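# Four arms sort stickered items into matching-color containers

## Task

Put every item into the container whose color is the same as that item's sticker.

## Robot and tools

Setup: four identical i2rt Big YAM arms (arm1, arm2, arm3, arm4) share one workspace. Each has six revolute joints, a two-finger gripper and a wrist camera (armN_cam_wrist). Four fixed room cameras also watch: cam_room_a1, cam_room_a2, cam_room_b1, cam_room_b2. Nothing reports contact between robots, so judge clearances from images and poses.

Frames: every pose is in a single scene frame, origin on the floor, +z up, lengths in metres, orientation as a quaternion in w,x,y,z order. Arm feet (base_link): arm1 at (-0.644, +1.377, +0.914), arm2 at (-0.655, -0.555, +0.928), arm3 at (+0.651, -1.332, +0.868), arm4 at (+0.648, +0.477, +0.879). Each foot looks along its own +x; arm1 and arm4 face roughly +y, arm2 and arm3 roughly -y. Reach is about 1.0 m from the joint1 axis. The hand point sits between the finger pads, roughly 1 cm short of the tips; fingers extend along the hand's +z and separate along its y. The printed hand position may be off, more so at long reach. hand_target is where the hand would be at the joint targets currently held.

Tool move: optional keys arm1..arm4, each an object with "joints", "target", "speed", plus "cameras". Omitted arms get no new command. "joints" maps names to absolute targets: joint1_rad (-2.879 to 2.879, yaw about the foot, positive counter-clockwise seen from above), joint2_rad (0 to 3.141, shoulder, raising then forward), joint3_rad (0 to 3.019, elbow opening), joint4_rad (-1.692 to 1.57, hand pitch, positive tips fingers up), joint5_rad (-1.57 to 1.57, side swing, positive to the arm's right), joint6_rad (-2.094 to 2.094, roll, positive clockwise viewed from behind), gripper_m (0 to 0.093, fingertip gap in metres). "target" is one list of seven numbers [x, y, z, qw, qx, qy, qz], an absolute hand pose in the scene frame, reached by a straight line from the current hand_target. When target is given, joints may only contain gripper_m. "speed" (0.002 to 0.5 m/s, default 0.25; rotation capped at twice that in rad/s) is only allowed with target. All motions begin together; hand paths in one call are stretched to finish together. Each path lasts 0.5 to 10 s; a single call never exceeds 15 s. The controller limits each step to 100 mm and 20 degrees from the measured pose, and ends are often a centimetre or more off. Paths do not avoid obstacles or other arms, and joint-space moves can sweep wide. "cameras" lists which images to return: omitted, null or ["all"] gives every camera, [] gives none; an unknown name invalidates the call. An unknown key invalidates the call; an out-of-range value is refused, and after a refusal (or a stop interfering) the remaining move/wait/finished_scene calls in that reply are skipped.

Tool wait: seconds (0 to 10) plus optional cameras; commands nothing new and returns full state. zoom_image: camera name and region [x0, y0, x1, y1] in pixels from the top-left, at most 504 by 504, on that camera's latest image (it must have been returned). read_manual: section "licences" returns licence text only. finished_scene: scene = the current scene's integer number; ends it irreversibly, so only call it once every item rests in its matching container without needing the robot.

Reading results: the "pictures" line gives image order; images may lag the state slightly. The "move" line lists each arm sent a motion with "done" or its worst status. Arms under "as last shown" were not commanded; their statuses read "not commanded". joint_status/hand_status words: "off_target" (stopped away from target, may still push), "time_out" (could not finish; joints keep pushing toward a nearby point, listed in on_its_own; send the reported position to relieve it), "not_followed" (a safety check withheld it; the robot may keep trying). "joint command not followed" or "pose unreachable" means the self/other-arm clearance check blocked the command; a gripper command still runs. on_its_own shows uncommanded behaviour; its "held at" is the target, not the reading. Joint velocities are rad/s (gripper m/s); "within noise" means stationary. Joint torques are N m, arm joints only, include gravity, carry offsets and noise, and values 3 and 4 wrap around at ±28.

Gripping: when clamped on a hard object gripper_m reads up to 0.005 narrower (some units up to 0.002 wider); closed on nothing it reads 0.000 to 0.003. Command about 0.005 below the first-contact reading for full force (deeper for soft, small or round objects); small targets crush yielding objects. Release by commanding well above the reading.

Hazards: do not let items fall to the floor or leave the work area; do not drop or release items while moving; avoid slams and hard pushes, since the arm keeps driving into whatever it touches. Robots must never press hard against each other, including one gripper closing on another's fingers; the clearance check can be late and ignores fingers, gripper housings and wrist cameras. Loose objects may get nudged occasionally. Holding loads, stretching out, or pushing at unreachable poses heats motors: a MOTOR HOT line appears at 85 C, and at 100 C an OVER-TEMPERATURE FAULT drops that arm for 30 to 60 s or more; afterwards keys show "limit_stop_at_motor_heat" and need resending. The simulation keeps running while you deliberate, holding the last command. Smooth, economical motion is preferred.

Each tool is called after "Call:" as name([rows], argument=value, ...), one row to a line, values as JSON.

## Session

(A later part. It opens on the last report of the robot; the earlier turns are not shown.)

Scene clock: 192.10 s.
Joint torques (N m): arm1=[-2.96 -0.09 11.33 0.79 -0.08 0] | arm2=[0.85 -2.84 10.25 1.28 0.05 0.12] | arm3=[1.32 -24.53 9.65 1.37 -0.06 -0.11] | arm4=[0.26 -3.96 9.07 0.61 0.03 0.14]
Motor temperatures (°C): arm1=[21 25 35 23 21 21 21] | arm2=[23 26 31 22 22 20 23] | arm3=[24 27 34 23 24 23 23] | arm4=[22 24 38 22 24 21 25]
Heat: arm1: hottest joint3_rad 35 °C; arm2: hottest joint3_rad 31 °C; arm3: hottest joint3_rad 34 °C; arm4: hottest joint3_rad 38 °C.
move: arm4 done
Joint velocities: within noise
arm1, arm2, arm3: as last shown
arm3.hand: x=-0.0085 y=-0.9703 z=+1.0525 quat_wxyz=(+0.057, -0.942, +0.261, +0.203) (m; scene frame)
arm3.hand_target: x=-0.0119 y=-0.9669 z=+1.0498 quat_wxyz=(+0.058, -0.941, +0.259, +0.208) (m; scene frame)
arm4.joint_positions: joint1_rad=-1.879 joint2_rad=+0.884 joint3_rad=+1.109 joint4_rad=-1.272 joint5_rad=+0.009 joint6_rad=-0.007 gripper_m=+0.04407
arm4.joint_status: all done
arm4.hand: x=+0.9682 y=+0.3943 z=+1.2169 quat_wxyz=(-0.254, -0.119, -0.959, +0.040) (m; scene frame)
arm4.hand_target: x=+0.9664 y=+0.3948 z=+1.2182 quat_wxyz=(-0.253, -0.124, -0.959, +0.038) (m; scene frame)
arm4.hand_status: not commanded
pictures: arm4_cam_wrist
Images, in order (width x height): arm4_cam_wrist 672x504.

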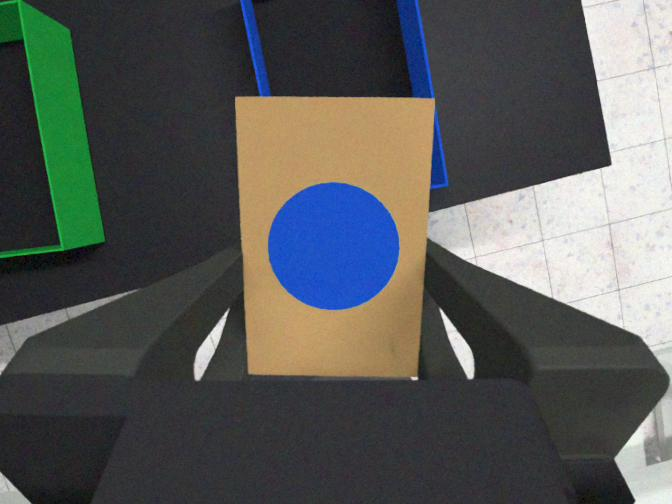

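Call:
move(arm3={"target":[-0.012,-0.967,1.03,-0.0574,0.941,-0.259,-0.208],"speed":0.08}, arm4={"target":[1.13,0.347,0.97,0.13,0,0.991,0],"speed":0.35}, cameras=["arm4_cam_wrist","arm3_cam_wrist"])

Call:
move(arm3={"joints":{"gripper_m":0.035}}, arm4={"target":[1.13,0.347,0.87,0.13,0,0.991,0],"speed":0.25}, cameras=["arm4_cam_wrist"])

Scene clock: 201.07 s.
Joint torques (N m): arm1=[-2.73 -0.21 11.38 0.88 -0.06 -0.03] | arm2=[0.73 -2.78 10.25 1.25 0.05 0.12] | arm3=[1.44 -23.88 8.72 1.4 -0.06 -0.09] | arm4=[0.21 -15.5 10.73 0.75 -0.13 -0.08]
Motor temperatures (°C): arm1=[21 25 35 23 21 21 21] | arm2=[23 26 31 22 22 20 23] | arm3=[24 28 33 23 24 23 23] | arm4=[22 24 37 22 24 21 25]
Heat: arm1: hottest joint3_rad 35 °C; arm2: hottest joint3_rad 31 °C; arm3: hottest joint3_rad 33 °C; arm4: hottest joint3_rad 37 °C.
move: arm3 off_target; arm4 off_target
Joint velocities: within noise
arm1, arm2: as last shown
arm3.joint_positions: joint1_rad=-1.940 joint2_rad=+2.080 joint3_rad=+2.009 joint4_rad=-1.052 joint5_rad=+0.032 joint6_rad=+0.041 gripper_m=+0.09403
arm3.joint_status: not commanded
arm3.hand: x=-0.0109 y=-0.9693 z=+1.0411 quat_wxyz=(+0.058, -0.940, +0.261, +0.211) (m; scene frame)
arm3.hand_target: x=-0.0118 y=-0.9670 z=+1.0299 quat_wxyz=(+0.057, -0.941, +0.259, +0.208) (m; scene frame)
arm3.hand_status: off_target (0.011 m and 0.4 deg from the pose sent, 0.023 m and 0.6 deg at the start)
arm4.joint_positions: joint1_rad=-1.911 joint2_rad=+1.602 joint3_rad=+1.063 joint4_rad=-0.848 joint5_rad=-0.074 joint6_rad=-0.266 gripper_m=+0.04408
arm4.joint_status: not commanded
arm4.hand: x=+1.1071 y=+0.3567 z=+0.9471 quat_wxyz=(-0.096, -0.005, -0.995, -0.009) (m; scene frame)
arm4.hand_target: x=+1.1286 y=+0.3472 z=+0.9706 quat_wxyz=(-0.130, +0.000, -0.992, +0.000) (m; scene frame)
arm4.hand_status: off_target (0.034 m and 4.1 deg from the pose sent, 0.299 m and 20.6 deg at the start)
pictures: arm3_cam_wrist, arm4_cam_wrist
Images, in order (width x height): arm3_cam_wrist 672x504, arm4_cam_wrist 672x504.

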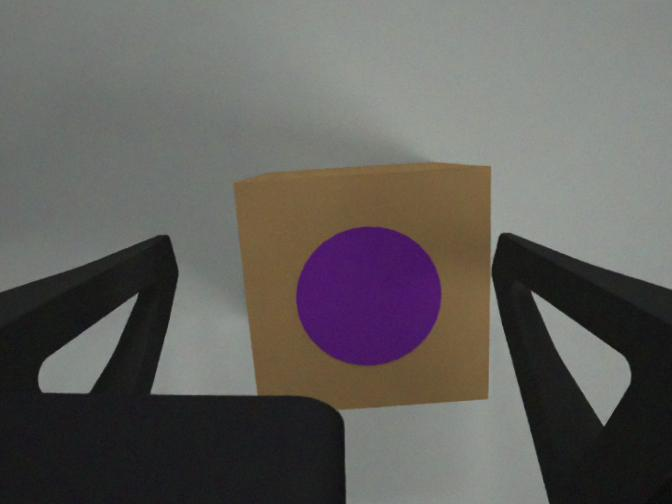

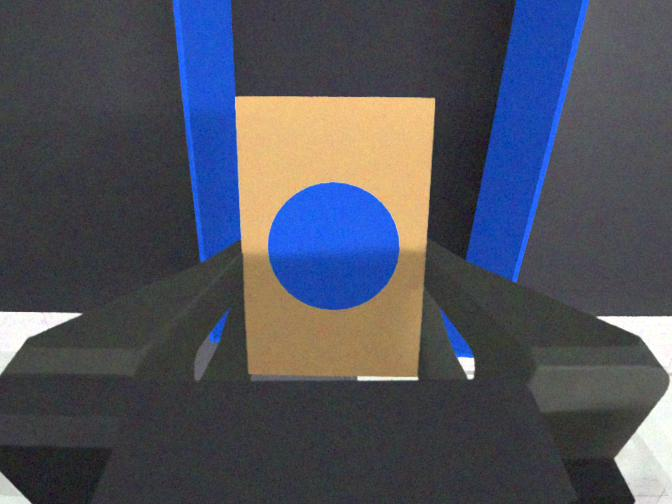

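Scene clock: 202.20 s.
Joint torques (N m): arm1=[-2.67 -0.44 11.45 0.83 -0.03 -0.07] | arm2=[0.73 -2.84 10.26 1.24 0.04 0.11] | arm3=[1.14 -23.88 8.76 1.43 -0.03 -0.1] | arm4=[0.21 -16.03 7.12 0.98 -0.09 -0.09]
Motor temperatures (°C): arm1=[21 25 35 23 21 21 21] | arm2=[23 26 31 22 22 20 23] | arm3=[24 28 33 23 24 23 23] | arm4=[22 24 37 22 24 21 25]
Heat: arm1: hottest joint3_rad 35 °C; arm2: hottest joint3_rad 31 °C; arm3: hottest joint3_rad 33 °C; arm4: hottest joint3_rad 37 °C.
move: arm3 off_target; arm4 off_target
Joint velocities: within noise
arm1.joint_positions: joint1_rad=-2.252 joint2_rad=+0.787 joint3_rad=+0.986 joint4_rad=-1.217 joint5_rad=-0.013 joint6_rad=-0.004 gripper_m=+0.08496
arm1.joint_status: not commanded
arm1.hand: x=-0.3873 y=+1.2018 z=+1.2225 quat_wxyz=(-0.254, -0.286, -0.920, +0.078) (m; scene frame)
arm1.hand_target: x=-0.3900 y=+1.2000 z=+1.2201 quat_wxyz=(-0.247, -0.289, -0.922, +0.077) (m; scene frame)
arm1.hand_status: not commanded
arm2.joint_positions: joint1_rad=+0.915 joint2_rad=+0.763 joint3_rad=+0.948 joint4_rad=-1.193 joint5_rad=+0.002 joint6_rad=-0.008 gripper_m=+0.08793
arm2.joint_status: not commanded
arm2.hand: x=-0.3972 y=-0.7117 z=+1.2314 quat_wxyz=(-0.267, -0.253, -0.927, +0.074) (m; scene frame)
arm2.hand_target: x=-0.4001 y=-0.7099 z=+1.2202 quat_wxyz=(-0.250, -0.257, -0.931, +0.069) (m; scene frame)
arm2.hand_status: not commanded
arm3.joint_positions: joint1_rad=-1.940 joint2_rad=+2.080 joint3_rad=+2.009 joint4_rad=-1.052 joint5_rad=+0.031 joint6_rad=+0.041 gripper_m=+0.05300
arm3.joint_status: gripper_m off_target (ended at +0.05303, target +0.03500)
arm3.hand: x=-0.0110 y=-0.9693 z=+1.0411 quat_wxyz=(+0.058, -0.940, +0.261, +0.211) (m; scene frame)
arm3.hand_target: x=-0.0118 y=-0.9670 z=+1.0300 quat_wxyz=(+0.057, -0.941, +0.259, +0.208) (m; scene frame)
arm3.hand_status: not commanded
arm4.joint_positions: joint1_rad=-1.911 joint2_rad=+1.759 joint3_rad=+0.993 joint4_rad=-0.582 joint5_rad=-0.075 joint6_rad=-0.266 gripper_m=+0.04407
arm4.joint_status: not commanded
arm4.hand: x=+1.1205 y=+0.3525 z=+0.8628 quat_wxyz=(-0.114, -0.004, -0.993, -0.004) (m; scene frame)
arm4.hand_target: x=+1.1298 y=+0.3470 z=+0.8702 quat_wxyz=(-0.130, +0.000, -0.992, +0.000) (m; scene frame)
arm4.hand_status: off_target (0.013 m and 1.9 deg from the pose sent, 0.081 m and 4.1 deg at the start)
pictures: arm4_cam_wrist
Images, in order (width x height): arm4_cam_wrist 672x504.

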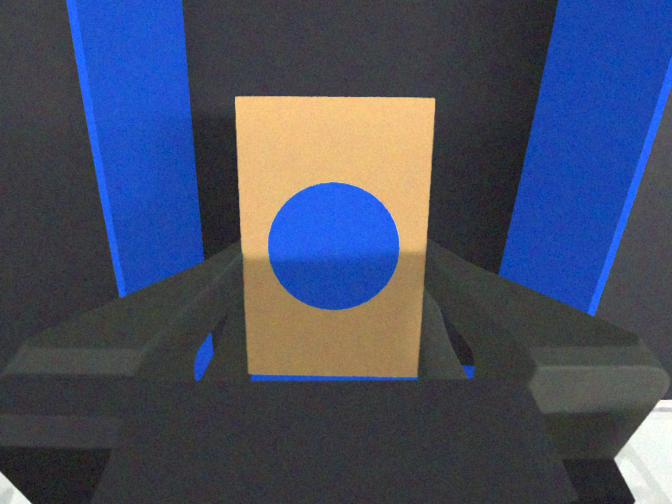

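Call:
move(arm3={"target":[0.01,-0.95,1.13,-0.0688,0.931,-0.2566,-0.25],"speed":0.2}, arm4={"target":[1.15,0.345,0.80,0.13,0,0.991,0],"speed":0.12}, cameras=[])

Call:
move(arm3={"target":[0.37,-1.165,1.22,-0.0688,0.931,-0.2566,-0.25],"speed":0.35}, arm4={"target":[1.15,0.345,0.775,0.13,0,0.991,0],"speed":0.08}, cameras=["arm4_cam_wrist","arm3_cam_wrist"])

Call:
move(arm3={"joints":{"joint1_rad":1.78}}, arm4={"target":[1.15,0.345,0.76,0.13,0,0.991,0],"speed":0.06}, cameras=["arm4_cam_wrist","arm3_cam_wrist"])

Scene clock: 208.83 s.
Joint torques (N m): arm1=[-2.55 -0.09 11.48 0.84 -0.07 -0.03] | arm2=[0.79 -2.78 10.22 1.28 0.04 0.11] | arm3=[0.91 -24.64 13.82 0.68 -0.07 -0.12] | arm4=[0.67 -16.32 7.75 0.77 -0.02 0.01]
Motor temperatures (°C): arm1=[21 25 35 23 21 21 21] | arm2=[23 25 31 22 22 20 23] | arm3=[24 28 33 23 24 23 23] | arm4=[22 24 36 22 24 21 26]
Heat: arm1: hottest joint3_rad 35 °C; arm2: hottest joint3_rad 31 °C; arm3: hottest joint3_rad 33 °C; arm4: hottest joint3_rad 36 °C.
move: arm3 off_target; arm4 off_target
Joint velocities: within noise
arm1, arm2: as last shown
arm3.joint_positions: joint1_rad=-1.970 joint2_rad=+1.991 joint3_rad=+2.011 joint4_rad=-1.112 joint5_rad=+0.017 joint6_rad=+0.010 gripper_m=+0.05300
arm3.joint_status: not commanded
arm3.hand: x=+0.0157 y=-0.9612 z=+1.1000 quat_wxyz=(+0.062, -0.938, +0.258, +0.225) (m; scene frame)
arm3.hand_target: x=+0.0113 y=-0.9508 z=+1.1301 quat_wxyz=(+0.069, -0.931, +0.256, +0.250) (m; scene frame)
arm3.hand_status: off_target (0.033 m and 3.0 deg from the pose sent, 0.093 m and 4.8 deg at the start)
arm4.joint_positions: joint1_rad=-1.911 joint2_rad=+1.923 joint3_rad=+0.997 joint4_rad=-0.429 joint5_rad=-0.075 joint6_rad=-0.266 gripper_m=+0.04407
arm4.joint_status: not commanded
arm4.hand: x=+1.1291 y=+0.3497 z=+0.7945 quat_wxyz=(-0.111, -0.004, -0.994, -0.005) (m; scene frame)
arm4.hand_target: x=+1.1492 y=+0.3451 z=+0.8006 quat_wxyz=(-0.130, +0.000, -0.992, +0.000) (m; scene frame)
arm4.hand_status: off_target (0.022 m and 2.3 deg from the pose sent, 0.070 m and 1.9 deg at the start)
pictures: none
No camera images: "cameras" was empty.

Scene clock: 210.97 s.
Joint torques (N m): arm1=[-2.73 -0.15 11.49 0.81 -0.02 -0.01] | arm2=[0.85 -2.78 10.22 1.25 0.04 0.12] | arm3=[2.2 -4.13 8.98 0.87 0.12 0.01] | arm4=[1.2 -15.68 7.28 0.94 -0.06 -0.01]
Motor temperatures (°C): arm1=[21 25 35 23 21 21 21] | arm2=[23 25 31 22 22 20 23] | arm3=[24 28 33 23 24 23 24] | arm4=[22 24 36 22 24 21 26]
Heat: arm1: hottest joint3_rad 35 °C; arm2: hottest joint3_rad 31 °C; arm3: hottest joint3_rad 33 °C; arm4: hottest joint3_rad 36 °C.
move: arm3 done; arm4 off_target
Joint velocities: within noise
arm1, arm2: as last shown
arm3.joint_positions: joint1_rad=-1.970 joint2_rad=+0.872 joint3_rad=+1.148 joint4_rad=-1.306 joint5_rad=+0.022 joint6_rad=+0.012 gripper_m=+0.05300
arm3.joint_status: not commanded
arm3.hand: x=+0.3711 y=-1.1620 z=+1.2225 quat_wxyz=(+0.071, -0.930, +0.258, +0.254) (m; scene frame)
arm3.hand_target: x=+0.3701 y=-1.1650 z=+1.2201 quat_wxyz=(+0.069, -0.931, +0.257, +0.250) (m; scene frame)
arm3.hand_status: done (0.004 m and 0.5 deg from the pose sent, 0.426 m and 3.1 deg at the start)
arm4.joint_positions: joint1_rad=-1.911 joint2_rad=+1.969 joint3_rad=+0.997 joint4_rad=-0.371 joint5_rad=-0.075 joint6_rad=-0.266 gripper_m=+0.04407
arm4.joint_status: not commanded
arm4.hand: x=+1.1328 y=+0.3485 z=+0.7760 quat_wxyz=(-0.117, -0.004, -0.993, -0.003) (m; scene frame)
arm4.hand_target: x=+1.1494 y=+0.3451 z=+0.7755 quat_wxyz=(-0.130, +0.000, -0.992, +0.000) (m; scene frame)
arm4.hand_status: off_target (0.018 m and 1.6 deg from the pose sent, 0.029 m and 2.3 deg at the start)
pictures: arm3_cam_wrist, arm4_cam_wrist
Images, in order (width x height): arm3_cam_wrist 672x504, arm4_cam_wrist 672x504.

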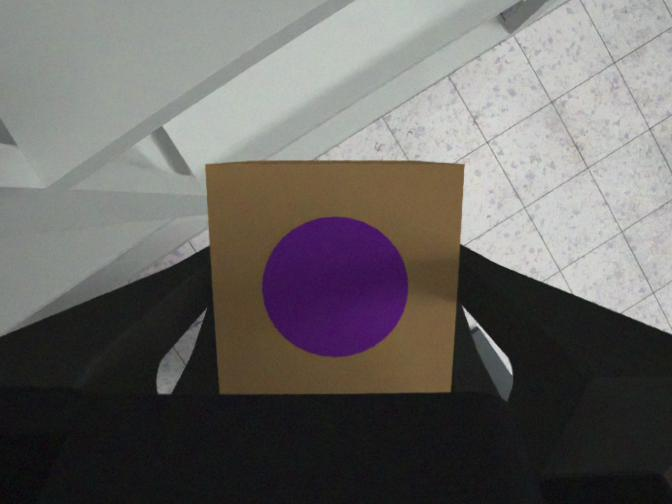

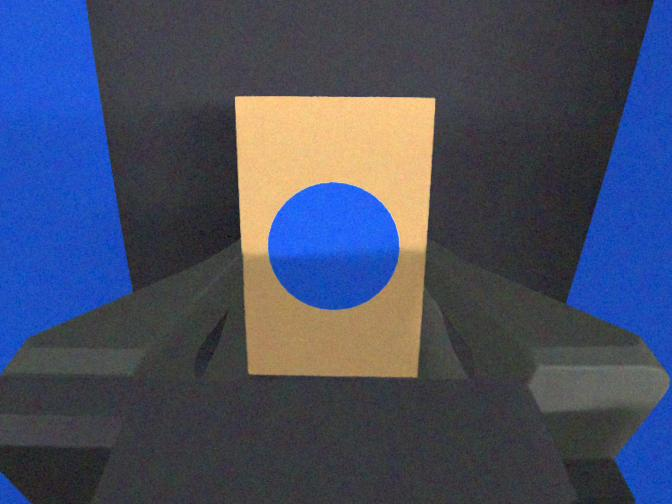

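Scene clock: 213.53 s.
Joint torques (N m): arm1=[-2.67 -0.67 11.44 0.87 -0.07 -0.04] | arm2=[0.85 -2.78 10.22 1.28 0.04 0.13] | arm3=[1.73 -5.71 8.95 0.85 0.15 0] | arm4=[1.14 -15.68 7.02 1.01 -0.05 0.04]
Motor temperatures (°C): arm1=[21 24 35 23 21 21 21] | arm2=[23 25 31 22 22 20 23] | arm3=[24 28 32 23 24 23 24] | arm4=[22 24 35 22 24 21 26]
Heat: arm1: hottest joint3_rad 35 °C; arm2: hottest joint3_rad 31 °C; arm3: hottest joint3_rad 32 °C; arm4: hottest joint3_rad 35 °C.
move: arm3 done; arm4 off_target
Joint velocities: within noise
arm1, arm2: as last shown
arm3.joint_positions: joint1_rad=+1.771 joint2_rad=+0.887 joint3_rad=+1.148 joint4_rad=-1.306 joint5_rad=+0.022 joint6_rad=+0.013 gripper_m=+0.05304
arm3.joint_status: all done
arm3.hand: x=+0.9777 y=-1.3048 z=+1.2205 quat_wxyz=(-0.260, +0.031, -0.965, +0.005) (m; scene frame)
arm3.hand_target: x=+0.9735 y=-1.3028 z=+1.2226 quat_wxyz=(-0.264, +0.032, -0.964, +0.004) (m; scene frame)
arm3.hand_status: not commanded
arm4.joint_positions: joint1_rad=-1.911 joint2_rad=+2.006 joint3_rad=+0.997 joint4_rad=-0.336 joint5_rad=-0.075 joint6_rad=-0.266 gripper_m=+0.04407
arm4.joint_status: not commanded
arm4.hand: x=+1.1321 y=+0.3487 z=+0.7601 quat_wxyz=(-0.116, -0.004, -0.993, -0.003) (m; scene frame)
arm4.hand_target: x=+1.1494 y=+0.3451 z=+0.7605 quat_wxyz=(-0.130, +0.000, -0.992, +0.000) (m; scene frame)
arm4.hand_status: off_target (0.018 m and 1.7 deg from the pose sent, 0.024 m and 1.6 deg at the start)
pictures: arm3_cam_wrist, arm4_cam_wrist
Images, in order (width x height): arm3_cam_wrist 672x504, arm4_cam_wrist 672x504.

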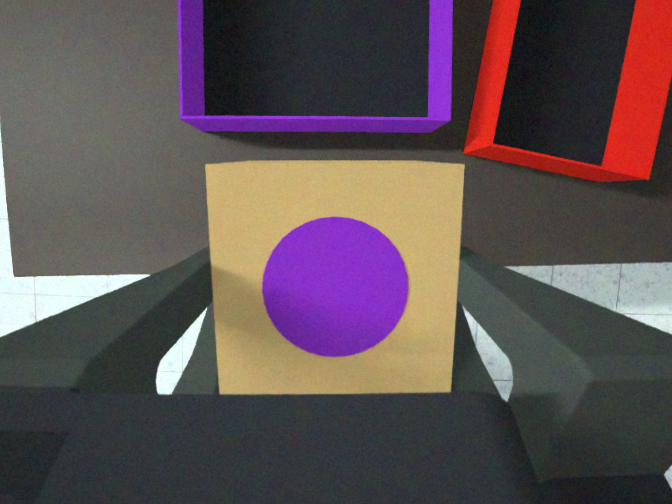

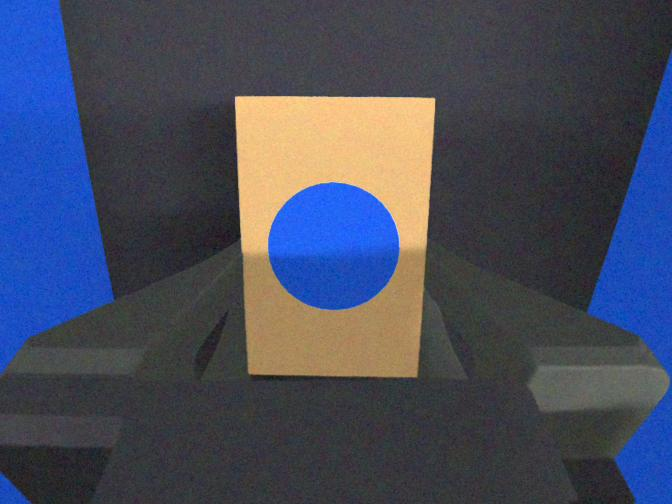

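Call:
move(arm3={"target":[1.2,-1.28,0.97,0.13,0,0.991,0],"speed":0.35}, arm4={"target":[1.15,0.345,0.749,0.13,0,0.991,0],"speed":0.06}, cameras=["arm3_cam_wrist"])

Call:
move(arm3={"target":[1.205,-1.28,0.87,0.13,0,0.991,0],"speed":0.25}, arm4={"target":[1.15,0.345,0.741,0.13,0,0.991,0],"speed":0.06}, cameras=["arm3_cam_wrist","arm4_cam_wrist"])

Scene clock: 220.33 s.
Joint torques (N m): arm1=[-2.37 -0.5 11.36 0.79 -0.04 0] | arm2=[0.79 -2.9 10.25 1.26 0.04 0.12] | arm3=[2.08 -18.37 12.04 0.62 -0.03 0.04] | arm4=[0.79 -15.5 6.74 0.95 -0.04 0.01]
Motor temperatures (°C): arm1=[21 24 35 23 21 21 21] | arm2=[23 25 31 22 22 20 23] | arm3=[24 27 32 23 24 23 24] | arm4=[22 24 34 22 24 21 26]
Heat: arm1: hottest joint3_rad 35 °C; arm2: hottest joint3_rad 31 °C; arm3: hottest joint3_rad 32 °C; arm4: hottest joint3_rad 34 °C.
move: arm3 off_target; arm4 off_target
Joint velocities: within noise
arm1, arm2: as last shown
arm3.joint_positions: joint1_rad=+1.773 joint2_rad=+1.715 joint3_rad=+1.228 joint4_rad=-0.896 joint5_rad=+0.013 joint6_rad=+0.088 gripper_m=+0.05304
arm3.joint_status: not commanded
arm3.hand: x=+1.1765 y=-1.2904 z=+0.9428 quat_wxyz=(-0.095, -0.003, -0.995, +0.005) (m; scene frame)
arm3.hand_target: x=+1.1983 y=-1.2801 z=+0.9706 quat_wxyz=(-0.130, +0.000, -0.992, +0.000) (m; scene frame)
arm3.hand_status: off_target (0.037 m and 4.1 deg from the pose sent, 0.336 m and 15.7 deg at the start)
arm4.joint_positions: joint1_rad=-1.911 joint2_rad=+2.025 joint3_rad=+1.001 joint4_rad=-0.311 joint5_rad=-0.075 joint6_rad=-0.266 gripper_m=+0.04407
arm4.joint_status: not commanded
arm4.hand: x=+1.1352 y=+0.3477 z=+0.7531 quat_wxyz=(-0.121, -0.004, -0.993, -0.002) (m; scene frame)
arm4.hand_target: x=+1.1494 y=+0.3451 z=+0.7494 quat_wxyz=(-0.130, +0.000, -0.992, +0.000) (m; scene frame)
arm4.hand_status: off_target (0.016 m and 1.2 deg from the pose sent, 0.021 m and 1.7 deg at the start)
pictures: arm3_cam_wrist
Images, in order (width x height): arm3_cam_wrist 672x504.

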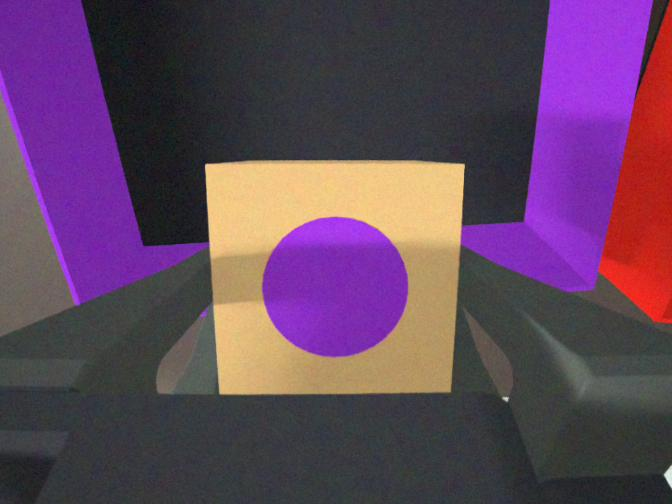

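Scene clock: 221.50 s.
Joint torques (N m): arm1=[-2.78 -0.03 11.32 1.01 -0.06 -0.02] | arm2=[0.79 -2.78 10.22 1.28 0.05 0.12] | arm3=[2.14 -19.72 7.45 0.98 0.03 0.03] | arm4=[1.03 -14.97 6.42 0.83 -0.03 -0.01]
Motor temperatures (°C): arm1=[21 24 35 23 21 21 21] | arm2=[23 25 31 22 22 20 23] | arm3=[24 27 32 23 24 23 24] | arm4=[22 24 34 22 24 21 26]
Heat: arm1: hottest joint3_rad 35 °C; arm2: hottest joint3_rad 31 °C; arm3: hottest joint3_rad 32 °C; arm4: hottest joint3_rad 34 °C.
move: arm3 off_target; arm4 off_target
Joint velocities: within noise
arm1, arm2: as last shown
arm3.joint_positions: joint1_rad=+1.774 joint2_rad=+1.866 joint3_rad=+1.183 joint4_rad=-0.660 joint5_rad=+0.012 joint6_rad=+0.089 gripper_m=+0.05304
arm3.joint_status: not commanded
arm3.hand: x=+1.1982 y=-1.2891 z=+0.8602 quat_wxyz=(-0.114, -0.003, -0.993, +0.003) (m; scene frame)
arm3.hand_target: x=+1.2048 y=-1.2799 z=+0.8700 quat_wxyz=(-0.130, +0.000, -0.992, +0.000) (m; scene frame)
arm3.hand_status: off_target (0.015 m and 1.9 deg from the pose sent, 0.079 m and 4.1 deg at the start)
arm4.joint_positions: joint1_rad=-1.911 joint2_rad=+2.034 joint3_rad=+1.008 joint4_rad=-0.290 joint5_rad=-0.075 joint6_rad=-0.266 gripper_m=+0.04407
arm4.joint_status: not commanded
arm4.hand: x=+1.1417 y=+0.3458 z=+0.7519 quat_wxyz=(-0.130, -0.004, -0.992, +0.000) (m; scene frame)
arm4.hand_target: x=+1.1494 y=+0.3451 z=+0.7412 quat_wxyz=(-0.130, +0.000, -0.992, +0.000) (m; scene frame)
arm4.hand_status: off_target (0.014 m and 0.4 deg from the pose sent, 0.019 m and 1.2 deg at the start)
pictures: arm3_cam_wrist, arm4_cam_wrist
Images, in order (width x height): arm3_cam_wrist 672x504, arm4_cam_wrist 672x504.

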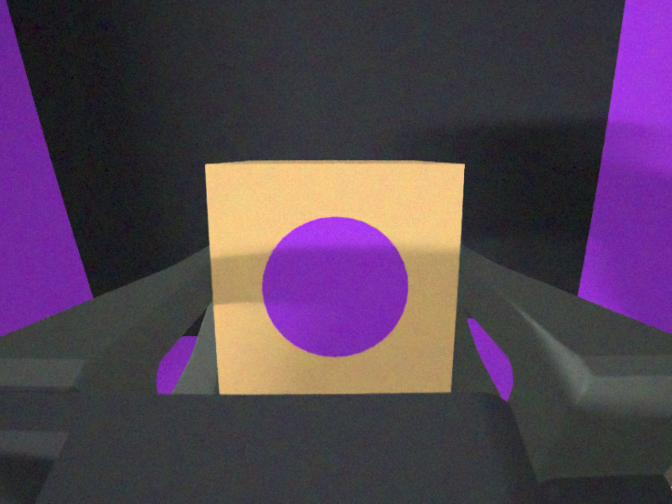

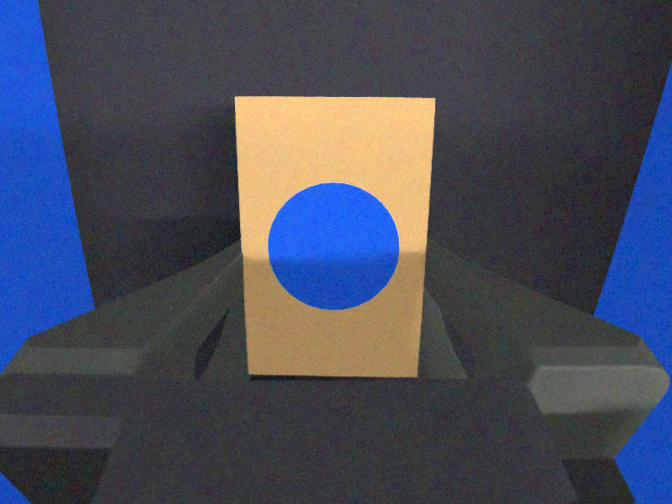

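Call:
move(arm3={"target":[1.205,-1.275,0.80,0.13,0,0.991,0],"speed":0.12}, arm4={"target":[1.145,0.345,0.75,0.13,0,0.991,0],"speed":0.06}, cameras=[])

Call:
move(arm3={"target":[1.205,-1.275,0.78,0.13,0,0.991,0],"speed":0.08}, arm4={"joints":{"gripper_m":0.085}}, cameras=["arm4_cam_wrist"])

Call:
move(arm3={"target":[1.205,-1.275,0.767,0.13,0,0.991,0],"speed":0.06}, cameras=[])

Call:
move(arm3={"target":[1.205,-1.275,0.757,0.13,0,0.991,0],"speed":0.06}, cameras=["arm3_cam_wrist","arm4_cam_wrist"])

Scene clock: 228.27 s.
Joint torques (N m): arm1=[-3.14 0.32 11.54 0.79 -0.04 -0.05] | arm2=[0.79 -2.78 10.21 1.29 0.04 0.12] | arm3=[2.02 -19.25 6.2 1.05 0.14 0.03] | arm4=[0.26 -17.03 5.3 0.43 -0.04 -0.05]
Motor temperatures (°C): arm1=[21 24 35 23 21 21 21] | arm2=[23 25 31 22 22 20 23] | arm3=[24 27 31 23 24 23 24] | arm4=[22 25 33 22 24 21 26]
Heat: arm1: hottest joint3_rad 35 °C; arm2: hottest joint3_rad 31 °C; arm3: hottest joint3_rad 31 °C; arm4: hottest joint3_rad 33 °C.
move: arm3 done; arm4 done
Joint velocities: within noise
arm1, arm2: as last shown
arm3.joint_positions: joint1_rad=+1.787 joint2_rad=+1.982 joint3_rad=+1.154 joint4_rad=-0.499 joint5_rad=+0.012 joint6_rad=+0.101 gripper_m=+0.05304
arm3.joint_status: not commanded
arm3.hand: x=+1.2018 y=-1.2826 z=+0.7977 quat_wxyz=(-0.122, -0.003, -0.993, +0.001) (m; scene frame)
arm3.hand_target: x=+1.2049 y=-1.2751 z=+0.8000 quat_wxyz=(-0.130, +0.000, -0.992, +0.000) (m; scene frame)
arm3.hand_status: done (0.009 m and 1.0 deg from the pose sent, 0.062 m and 1.9 deg at the start)
arm4.joint_positions: joint1_rad=-1.911 joint2_rad=+2.034 joint3_rad=+1.008 joint4_rad=-0.290 joint5_rad=-0.075 joint6_rad=-0.266 gripper_m=+0.04407
arm4.joint_status: not commanded
arm4.hand: x=+1.1417 y=+0.3458 z=+0.7519 quat_wxyz=(-0.130, -0.004, -0.992, +0.000) (m; scene frame)
arm4.hand_target: x=+1.1449 y=+0.3450 z=+0.7499 quat_wxyz=(-0.130, +0.000, -0.992, +0.000) (m; scene frame)
arm4.hand_status: done (0.004 m and 0.4 deg from the pose sent, 0.004 m and 0.4 deg at the start)
pictures: none
No camera images: "cameras" was empty.

Scene clock: 229.23 s.
Joint torques (N m): arm1=[-2.26 0.26 11.52 0.81 -0.11 -0.03] | arm2=[0.73 -2.73 10.24 1.28 0.05 0.13] | arm3=[2.02 -18.61 5.7 1.06 0.15 0.02] | arm4=[0.56 -17.14 5.38 0.42 -0.05 -0.02]
Motor temperatures (°C): arm1=[21 24 35 23 21 21 21] | arm2=[23 25 31 22 22 20 23] | arm3=[24 27 31 23 24 23 24] | arm4=[22 25 33 22 24 21 26]
Heat: arm1: hottest joint3_rad 35 °C; arm2: hottest joint3_rad 31 °C; arm3: hottest joint3_rad 31 °C; arm4: hottest joint3_rad 33 °C.
move: arm3 done; arm4 done
Joint velocities: within noise
arm1, arm2: as last shown
arm3.joint_positions: joint1_rad=+1.787 joint2_rad=+2.012 joint3_rad=+1.154 joint4_rad=-0.455 joint5_rad=+0.012 joint6_rad=+0.101 gripper_m=+0.05304
arm3.joint_status: not commanded
arm3.hand: x=+1.2061 y=-1.2822 z=+0.7847 quat_wxyz=(-0.129, -0.003, -0.992, +0.000) (m; scene frame)
arm3.hand_target: x=+1.2049 y=-1.2750 z=+0.7801 quat_wxyz=(-0.130, +0.000, -0.992, +0.000) (m; scene frame)
arm3.hand_status: done (0.009 m and 0.3 deg from the pose sent, 0.020 m and 1.0 deg at the start)
arm4.joint_positions: joint1_rad=-1.911 joint2_rad=+2.034 joint3_rad=+1.008 joint4_rad=-0.290 joint5_rad=-0.075 joint6_rad=-0.266 gripper_m=+0.08492
arm4.joint_status: all done
arm4.hand: x=+1.1417 y=+0.3458 z=+0.7519 quat_wxyz=(-0.130, -0.004, -0.992, +0.000) (m; scene frame)
arm4.hand_target: x=+1.1449 y=+0.3449 z=+0.7499 quat_wxyz=(-0.130, +0.000, -0.992, +0.000) (m; scene frame)
arm4.hand_status: not commanded
pictures: arm4_cam_wrist
Images, in order (width x height): arm4_cam_wrist 672x504.

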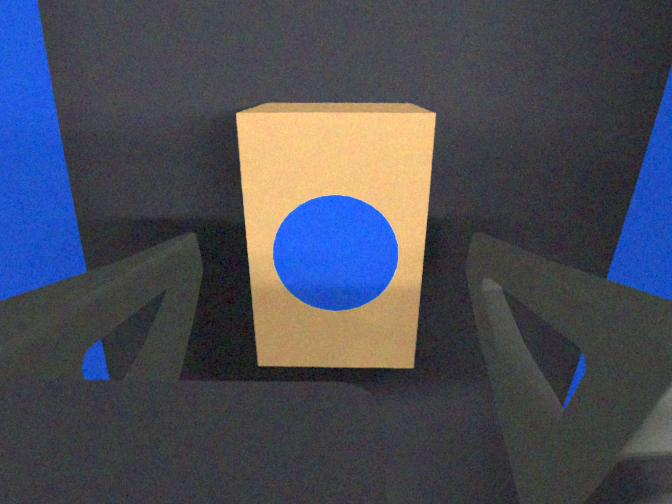

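Scene clock: 230.20 s.
Joint torques (N m): arm1=[-2.67 0.03 11.38 0.87 -0.03 0] | arm2=[0.73 -2.84 10.24 1.28 0.03 0.12] | arm3=[2.02 -18.43 5.39 1.1 0.15 0.02] | arm4=[0.56 -16.79 5.26 0.36 -0.05 -0.02]
Motor temperatures (°C): arm1=[21 24 35 23 21 21 21] | arm2=[23 25 31 22 22 20 23] | arm3=[24 27 31 23 24 23 24] | arm4=[22 25 33 22 24 21 26]
Heat: arm1: hottest joint3_rad 35 °C; arm2: hottest joint3_rad 31 °C; arm3: hottest joint3_rad 31 °C; arm4: hottest joint3_rad 33 °C.
move: arm3 done
Joint velocities: within noise
arm1.joint_positions: joint1_rad=-2.252 joint2_rad=+0.787 joint3_rad=+0.986 joint4_rad=-1.217 joint5_rad=-0.013 joint6_rad=-0.004 gripper_m=+0.08496
arm1.joint_status: not commanded
arm1.hand: x=-0.3873 y=+1.2018 z=+1.2225 quat_wxyz=(-0.254, -0.286, -0.920, +0.078) (m; scene frame)
arm1.hand_target: x=-0.3900 y=+1.2000 z=+1.2201 quat_wxyz=(-0.247, -0.289, -0.922, +0.077) (m; scene frame)
arm1.hand_status: not commanded
arm2.joint_positions: joint1_rad=+0.915 joint2_rad=+0.763 joint3_rad=+0.948 joint4_rad=-1.193 joint5_rad=+0.002 joint6_rad=-0.008 gripper_m=+0.08793
arm2.joint_status: not commanded
arm2.hand: x=-0.3972 y=-0.7117 z=+1.2314 quat_wxyz=(-0.267, -0.253, -0.927, +0.074) (m; scene frame)
arm2.hand_target: x=-0.4001 y=-0.7099 z=+1.2202 quat_wxyz=(-0.250, -0.257, -0.931, +0.069) (m; scene frame)
arm2.hand_status: not commanded
arm3.joint_positions: joint1_rad=+1.787 joint2_rad=+2.037 joint3_rad=+1.154 joint4_rad=-0.427 joint5_rad=+0.012 joint6_rad=+0.102 gripper_m=+0.05304
arm3.joint_status: not commanded
arm3.hand: x=+1.2072 y=-1.2822 z=+0.7730 quat_wxyz=(-0.131, -0.003, -0.991, +0.000) (m; scene frame)
arm3.hand_target: x=+1.2049 y=-1.2750 z=+0.7672 quat_wxyz=(-0.130, +0.000, -0.992, +0.000) (m; scene frame)
arm3.hand_status: done (0.010 m and 0.3 deg from the pose sent, 0.019 m and 0.3 deg at the start)
arm4: as last shown
pictures: none
No camera images: "cameras" was empty.

Scene clock: 231.17 s.
Joint torques (N m): arm1=[-2.84 -0.09 11.48 1.05 -0.07 -0.04] | arm2=[0.85 -2.84 10.24 1.28 0.04 0.12] | arm3=[2.08 -17.73 5.33 1.03 0.16 0.02] | arm4=[0.21 -16.73 5.26 0.42 -0.05 -0.04]
Motor temperatures (°C): arm1=[21 24 35 23 21 21 21] | arm2=[23 25 31 22 22 20 23] | arm3=[24 27 31 23 24 23 24] | arm4=[22 25 33 22 24 21 26]
Heat: arm1: hottest joint3_rad 35 °C; arm2: hottest joint3_rad 31 °C; arm3: hottest joint3_rad 31 °C; arm4: hottest joint3_rad 33 °C.
move: arm3 off_target
Joint velocities: within noise
arm1, arm2, arm4: as last shown
arm3.joint_positions: joint1_rad=+1.787 joint2_rad=+2.048 joint3_rad=+1.154 joint4_rad=-0.404 joint5_rad=+0.012 joint6_rad=+0.102 gripper_m=+0.05304
arm3.joint_status: not commanded
arm3.hand: x=+1.2101 y=-1.2820 z=+0.7683 quat_wxyz=(-0.136, -0.003, -0.991, -0.001) (m; scene frame)
arm3.hand_target: x=+1.2047 y=-1.2751 z=+0.7572 quat_wxyz=(-0.130, +0.000, -0.992, +0.000) (m; scene frame)
arm3.hand_status: off_target (0.014 m and 0.8 deg from the pose sent, 0.018 m and 0.3 deg at the start)
pictures: arm3_cam_wrist, arm4_cam_wrist
Images, in order (width x height): arm3_cam_wrist 672x504, arm4_cam_wrist 672x504.

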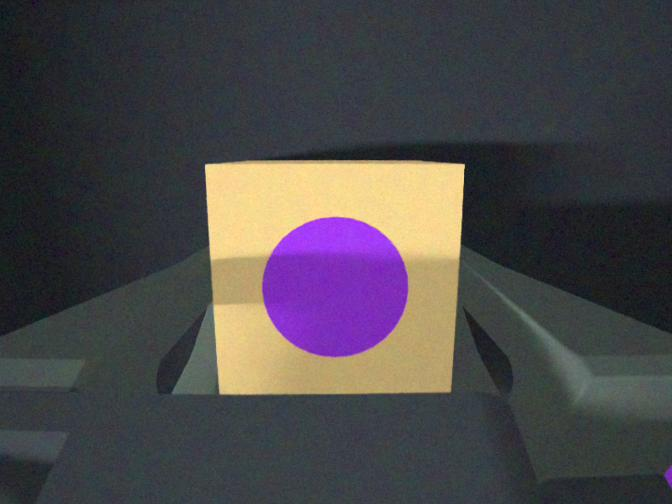

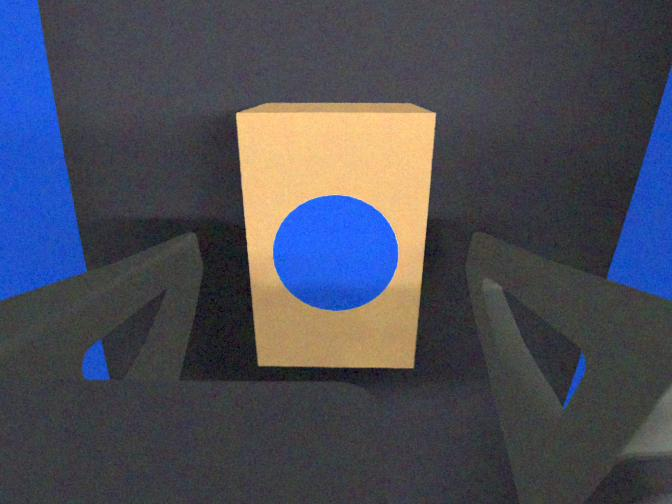

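Call:
move(arm3={"target":[1.205,-1.275,0.75,0.13,0,0.991,0],"speed":0.06}, arm4={"target":[1.12,0.345,0.95,0.13,0,0.991,0],"speed":0.15}, cameras=["arm4_cam_wrist"])

Call:
move(arm3={"target":[1.208,-1.275,0.763,0.13,0,0.991,0],"speed":0.06}, cameras=[])

Call:
move(arm3={"joints":{"gripper_m":0.085}}, cameras=["arm3_cam_wrist"])

Scene clock: 237.17 s.
Joint torques (N m): arm1=[-2.96 -0.32 11.36 0.77 0 0] | arm2=[0.73 -2.96 10.25 1.32 0.04 0.13] | arm3=[2.14 -16.79 5.3 1.02 0.17 0.02] | arm4=[-0.03 -14.92 9.94 0.09 -0.09 -0.08]
Motor temperatures (°C): arm1=[21 24 35 23 21 21 21] | arm2=[23 25 31 22 22 20 23] | arm3=[24 27 30 23 24 23 24] | arm4=[22 25 33 22 24 21 25]
Heat: arm1: hottest joint3_rad 35 °C; arm2: hottest joint3_rad 31 °C; arm3: hottest joint3_rad 30 °C; arm4: hottest joint3_rad 33 °C.
move: arm3 off_target; arm4 off_target
Joint velocities: within noise
arm1, arm2: as last shown
arm3.joint_positions: joint1_rad=+1.787 joint2_rad=+2.051 joint3_rad=+1.154 joint4_rad=-0.388 joint5_rad=+0.012 joint6_rad=+0.102 gripper_m=+0.05304
arm3.joint_status: not commanded
arm3.hand: x=+1.2130 y=-1.2818 z=+0.7677 quat_wxyz=(-0.142, -0.003, -0.990, -0.001) (m; scene frame)
arm3.hand_target: x=+1.2045 y=-1.2752 z=+0.7506 quat_wxyz=(-0.130, +0.000, -0.992, +0.000) (m; scene frame)
arm3.hand_status: off_target (0.021 m and 1.5 deg from the pose sent, 0.020 m and 0.8 deg at the start)
arm4.joint_positions: joint1_rad=-1.921 joint2_rad=+1.605 joint3_rad=+1.019 joint4_rad=-0.765 joint5_rad=-0.077 joint6_rad=-0.276 gripper_m=+0.08492
arm4.joint_status: not commanded
arm4.hand: x=+1.1057 y=+0.3523 z=+0.9332 quat_wxyz=(-0.113, -0.004, -0.994, -0.004) (m; scene frame)
arm4.hand_target: x=+1.1194 y=+0.3450 z=+0.9502 quat_wxyz=(-0.130, +0.000, -0.991, +0.000) (m; scene frame)
arm4.hand_status: off_target (0.023 m and 2.1 deg from the pose sent, 0.199 m and 0.4 deg at the start)
pictures: arm4_cam_wrist
Images, in order (width x height): arm4_cam_wrist 672x504.

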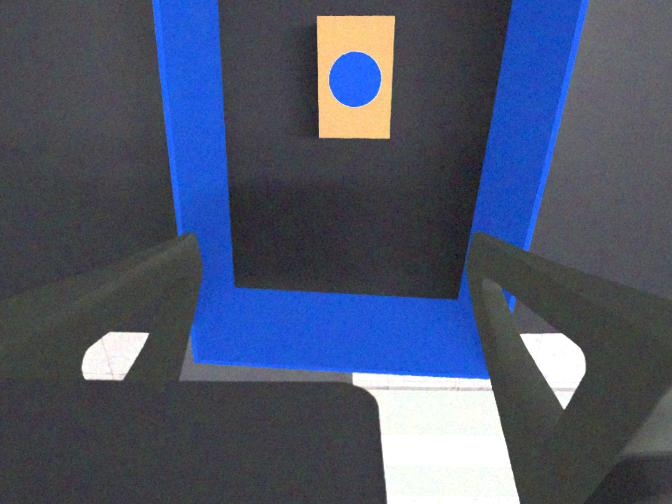

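Scene clock: 238.13 s.
Joint torques (N m): arm1=[-2.78 -0.56 11.38 0.83 -0.05 -0.01] | arm2=[0.91 -2.78 10.21 1.24 0.04 0.12] | arm3=[2.08 -18.61 6.16 -0.17 0.16 0.01] | arm4=[-0.32 -14.68 9.94 -0.02 -0.09 -0.07]
Motor temperatures (°C): arm1=[21 24 35 23 21 21 21] | arm2=[23 25 31 22 22 20 23] | arm3=[24 27 30 23 24 23 24] | arm4=[22 25 33 22 24 21 25]
Heat: arm1: hottest joint3_rad 35 °C; arm2: hottest joint3_rad 31 °C; arm3: hottest joint3_rad 30 °C; arm4: hottest joint3_rad 33 °C.
move: arm3 done
Joint velocities: within noise
arm1, arm2, arm4: as last shown
arm3.joint_positions: joint1_rad=+1.787 joint2_rad=+2.051 joint3_rad=+1.154 joint4_rad=-0.393 joint5_rad=+0.012 joint6_rad=+0.102 gripper_m=+0.05304
arm3.joint_status: not commanded
arm3.hand: x=+1.2120 y=-1.2819 z=+0.7674 quat_wxyz=(-0.140, -0.003, -0.990, -0.001) (m; scene frame)
arm3.hand_target: x=+1.2079 y=-1.2750 z=+0.7631 quat_wxyz=(-0.130, +0.000, -0.991, +0.000) (m; scene frame)
arm3.hand_status: done (0.009 m and 1.2 deg from the pose sent, 0.010 m and 1.5 deg at the start)
arm4.hand_target: x=+1.1194 y=+0.3450 z=+0.9503 quat_wxyz=(-0.130, +0.000, -0.991, +0.000) (m; scene frame)
pictures: none
No camera images: "cameras" was empty.

Scene clock: 238.67 s.
Joint torques (N m): arm1=[-2.73 -0.38 11.4 0.95 -0.05 0.01] | arm2=[0.79 -2.73 10.22 1.28 0.04 0.12] | arm3=[2.08 -18.78 6.15 0.23 0.14 0.01] | arm4=[-0.32 -15.03 9.92 -0.09 -0.12 -0.1]
Motor temperatures (°C): arm1=[21 24 35 23 21 21 21] | arm2=[23 25 31 22 22 20 23] | arm3=[24 27 30 23 24 23 24] | arm4=[22 25 33 22 24 21 25]
Heat: arm1: hottest joint3_rad 35 °C; arm2: hottest joint3_rad 31 °C; arm3: hottest joint3_rad 30 °C; arm4: hottest joint3_rad 33 °C.
move: arm3 done
Joint velocities: within noise
arm1, arm2, arm4: as last shown
arm3.joint_positions: joint1_rad=+1.787 joint2_rad=+2.052 joint3_rad=+1.154 joint4_rad=-0.402 joint5_rad=+0.013 joint6_rad=+0.103 gripper_m=+0.08496
arm3.joint_status: all done
arm3.hand: x=+1.2096 y=-1.2822 z=+0.7666 quat_wxyz=(-0.135, -0.004, -0.991, +0.000) (m; scene frame)
arm3.hand_target: x=+1.2079 y=-1.2750 z=+0.7630 quat_wxyz=(-0.130, +0.000, -0.991, +0.000) (m; scene frame)
arm3.hand_status: not commanded
arm4.hand_target: x=+1.1195 y=+0.3450 z=+0.9503 quat_wxyz=(-0.130, +0.000, -0.991, +0.000) (m; scene frame)
pictures: arm3_cam_wrist
Images, in order (width x height): arm3_cam_wrist 672x504.

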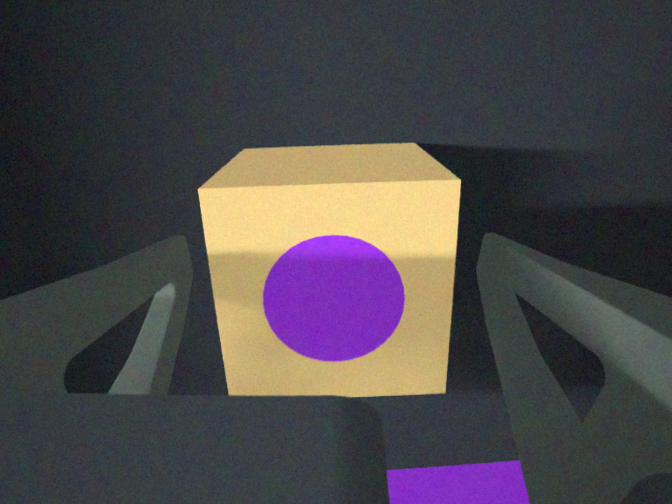

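Lift straight and confirm.

Call:
move(arm3={"target":[1.19,-1.278,0.95,0.13,0,0.991,0],"speed":0.2}, cameras=["arm3_cam_wrist"])

Call:
finished_scene(scene=2)

Scene clock: 244.23 s.
Joint torques (N m): arm1=[-2.49 0.56 11.4 0.88 -0.06 -0.04] | arm2=[0.91 -2.9 10.24 1.25 0.04 0.11] | arm3=[1.49 -16.91 11.14 0.12 0.06 -0.06] | arm4=[0.15 -14.92 9.92 0.08 -0.11 -0.05]
Motor temperatures (°C): arm1=[21 24 35 23 21 21 21] | arm2=[23 25 31 22 22 20 23] | arm3=[24 27 30 23 24 23 24] | arm4=[22 24 33 22 24 21 25]
Heat: arm1: hottest joint3_rad 35 °C; arm2: hottest joint3_rad 31 °C; arm3: hottest joint3_rad 30 °C; arm4: hottest joint3_rad 33 °C.
move: arm3 off_target
Joint velocities: within noise
arm1, arm2, arm4: as last shown
arm3.joint_positions: joint1_rad=+1.787 joint2_rad=+1.705 joint3_rad=+1.182 joint4_rad=-0.823 joint5_rad=+0.013 joint6_rad=+0.103 gripper_m=+0.08496
arm3.joint_status: not commanded
arm3.hand: x=+1.1744 y=-1.2832 z=+0.9340 quat_wxyz=(-0.113, -0.004, -0.994, +0.002) (m; scene frame)
arm3.hand_target: x=+1.1893 y=-1.2780 z=+0.9501 quat_wxyz=(-0.130, +0.000, -0.992, +0.000) (m; scene frame)
arm3.hand_status: off_target (0.023 m and 2.0 deg from the pose sent, 0.184 m and 0.7 deg at the start)
pictures: arm3_cam_wrist
Images, in order (width x height): arm3_cam_wrist 672x504.

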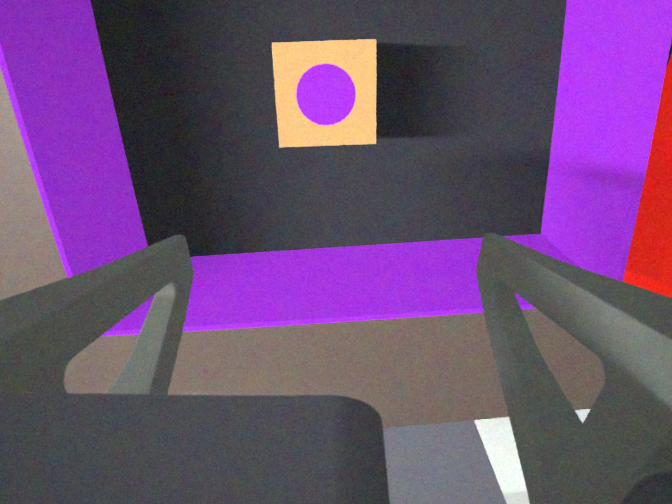

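The scene is finished: the task was done.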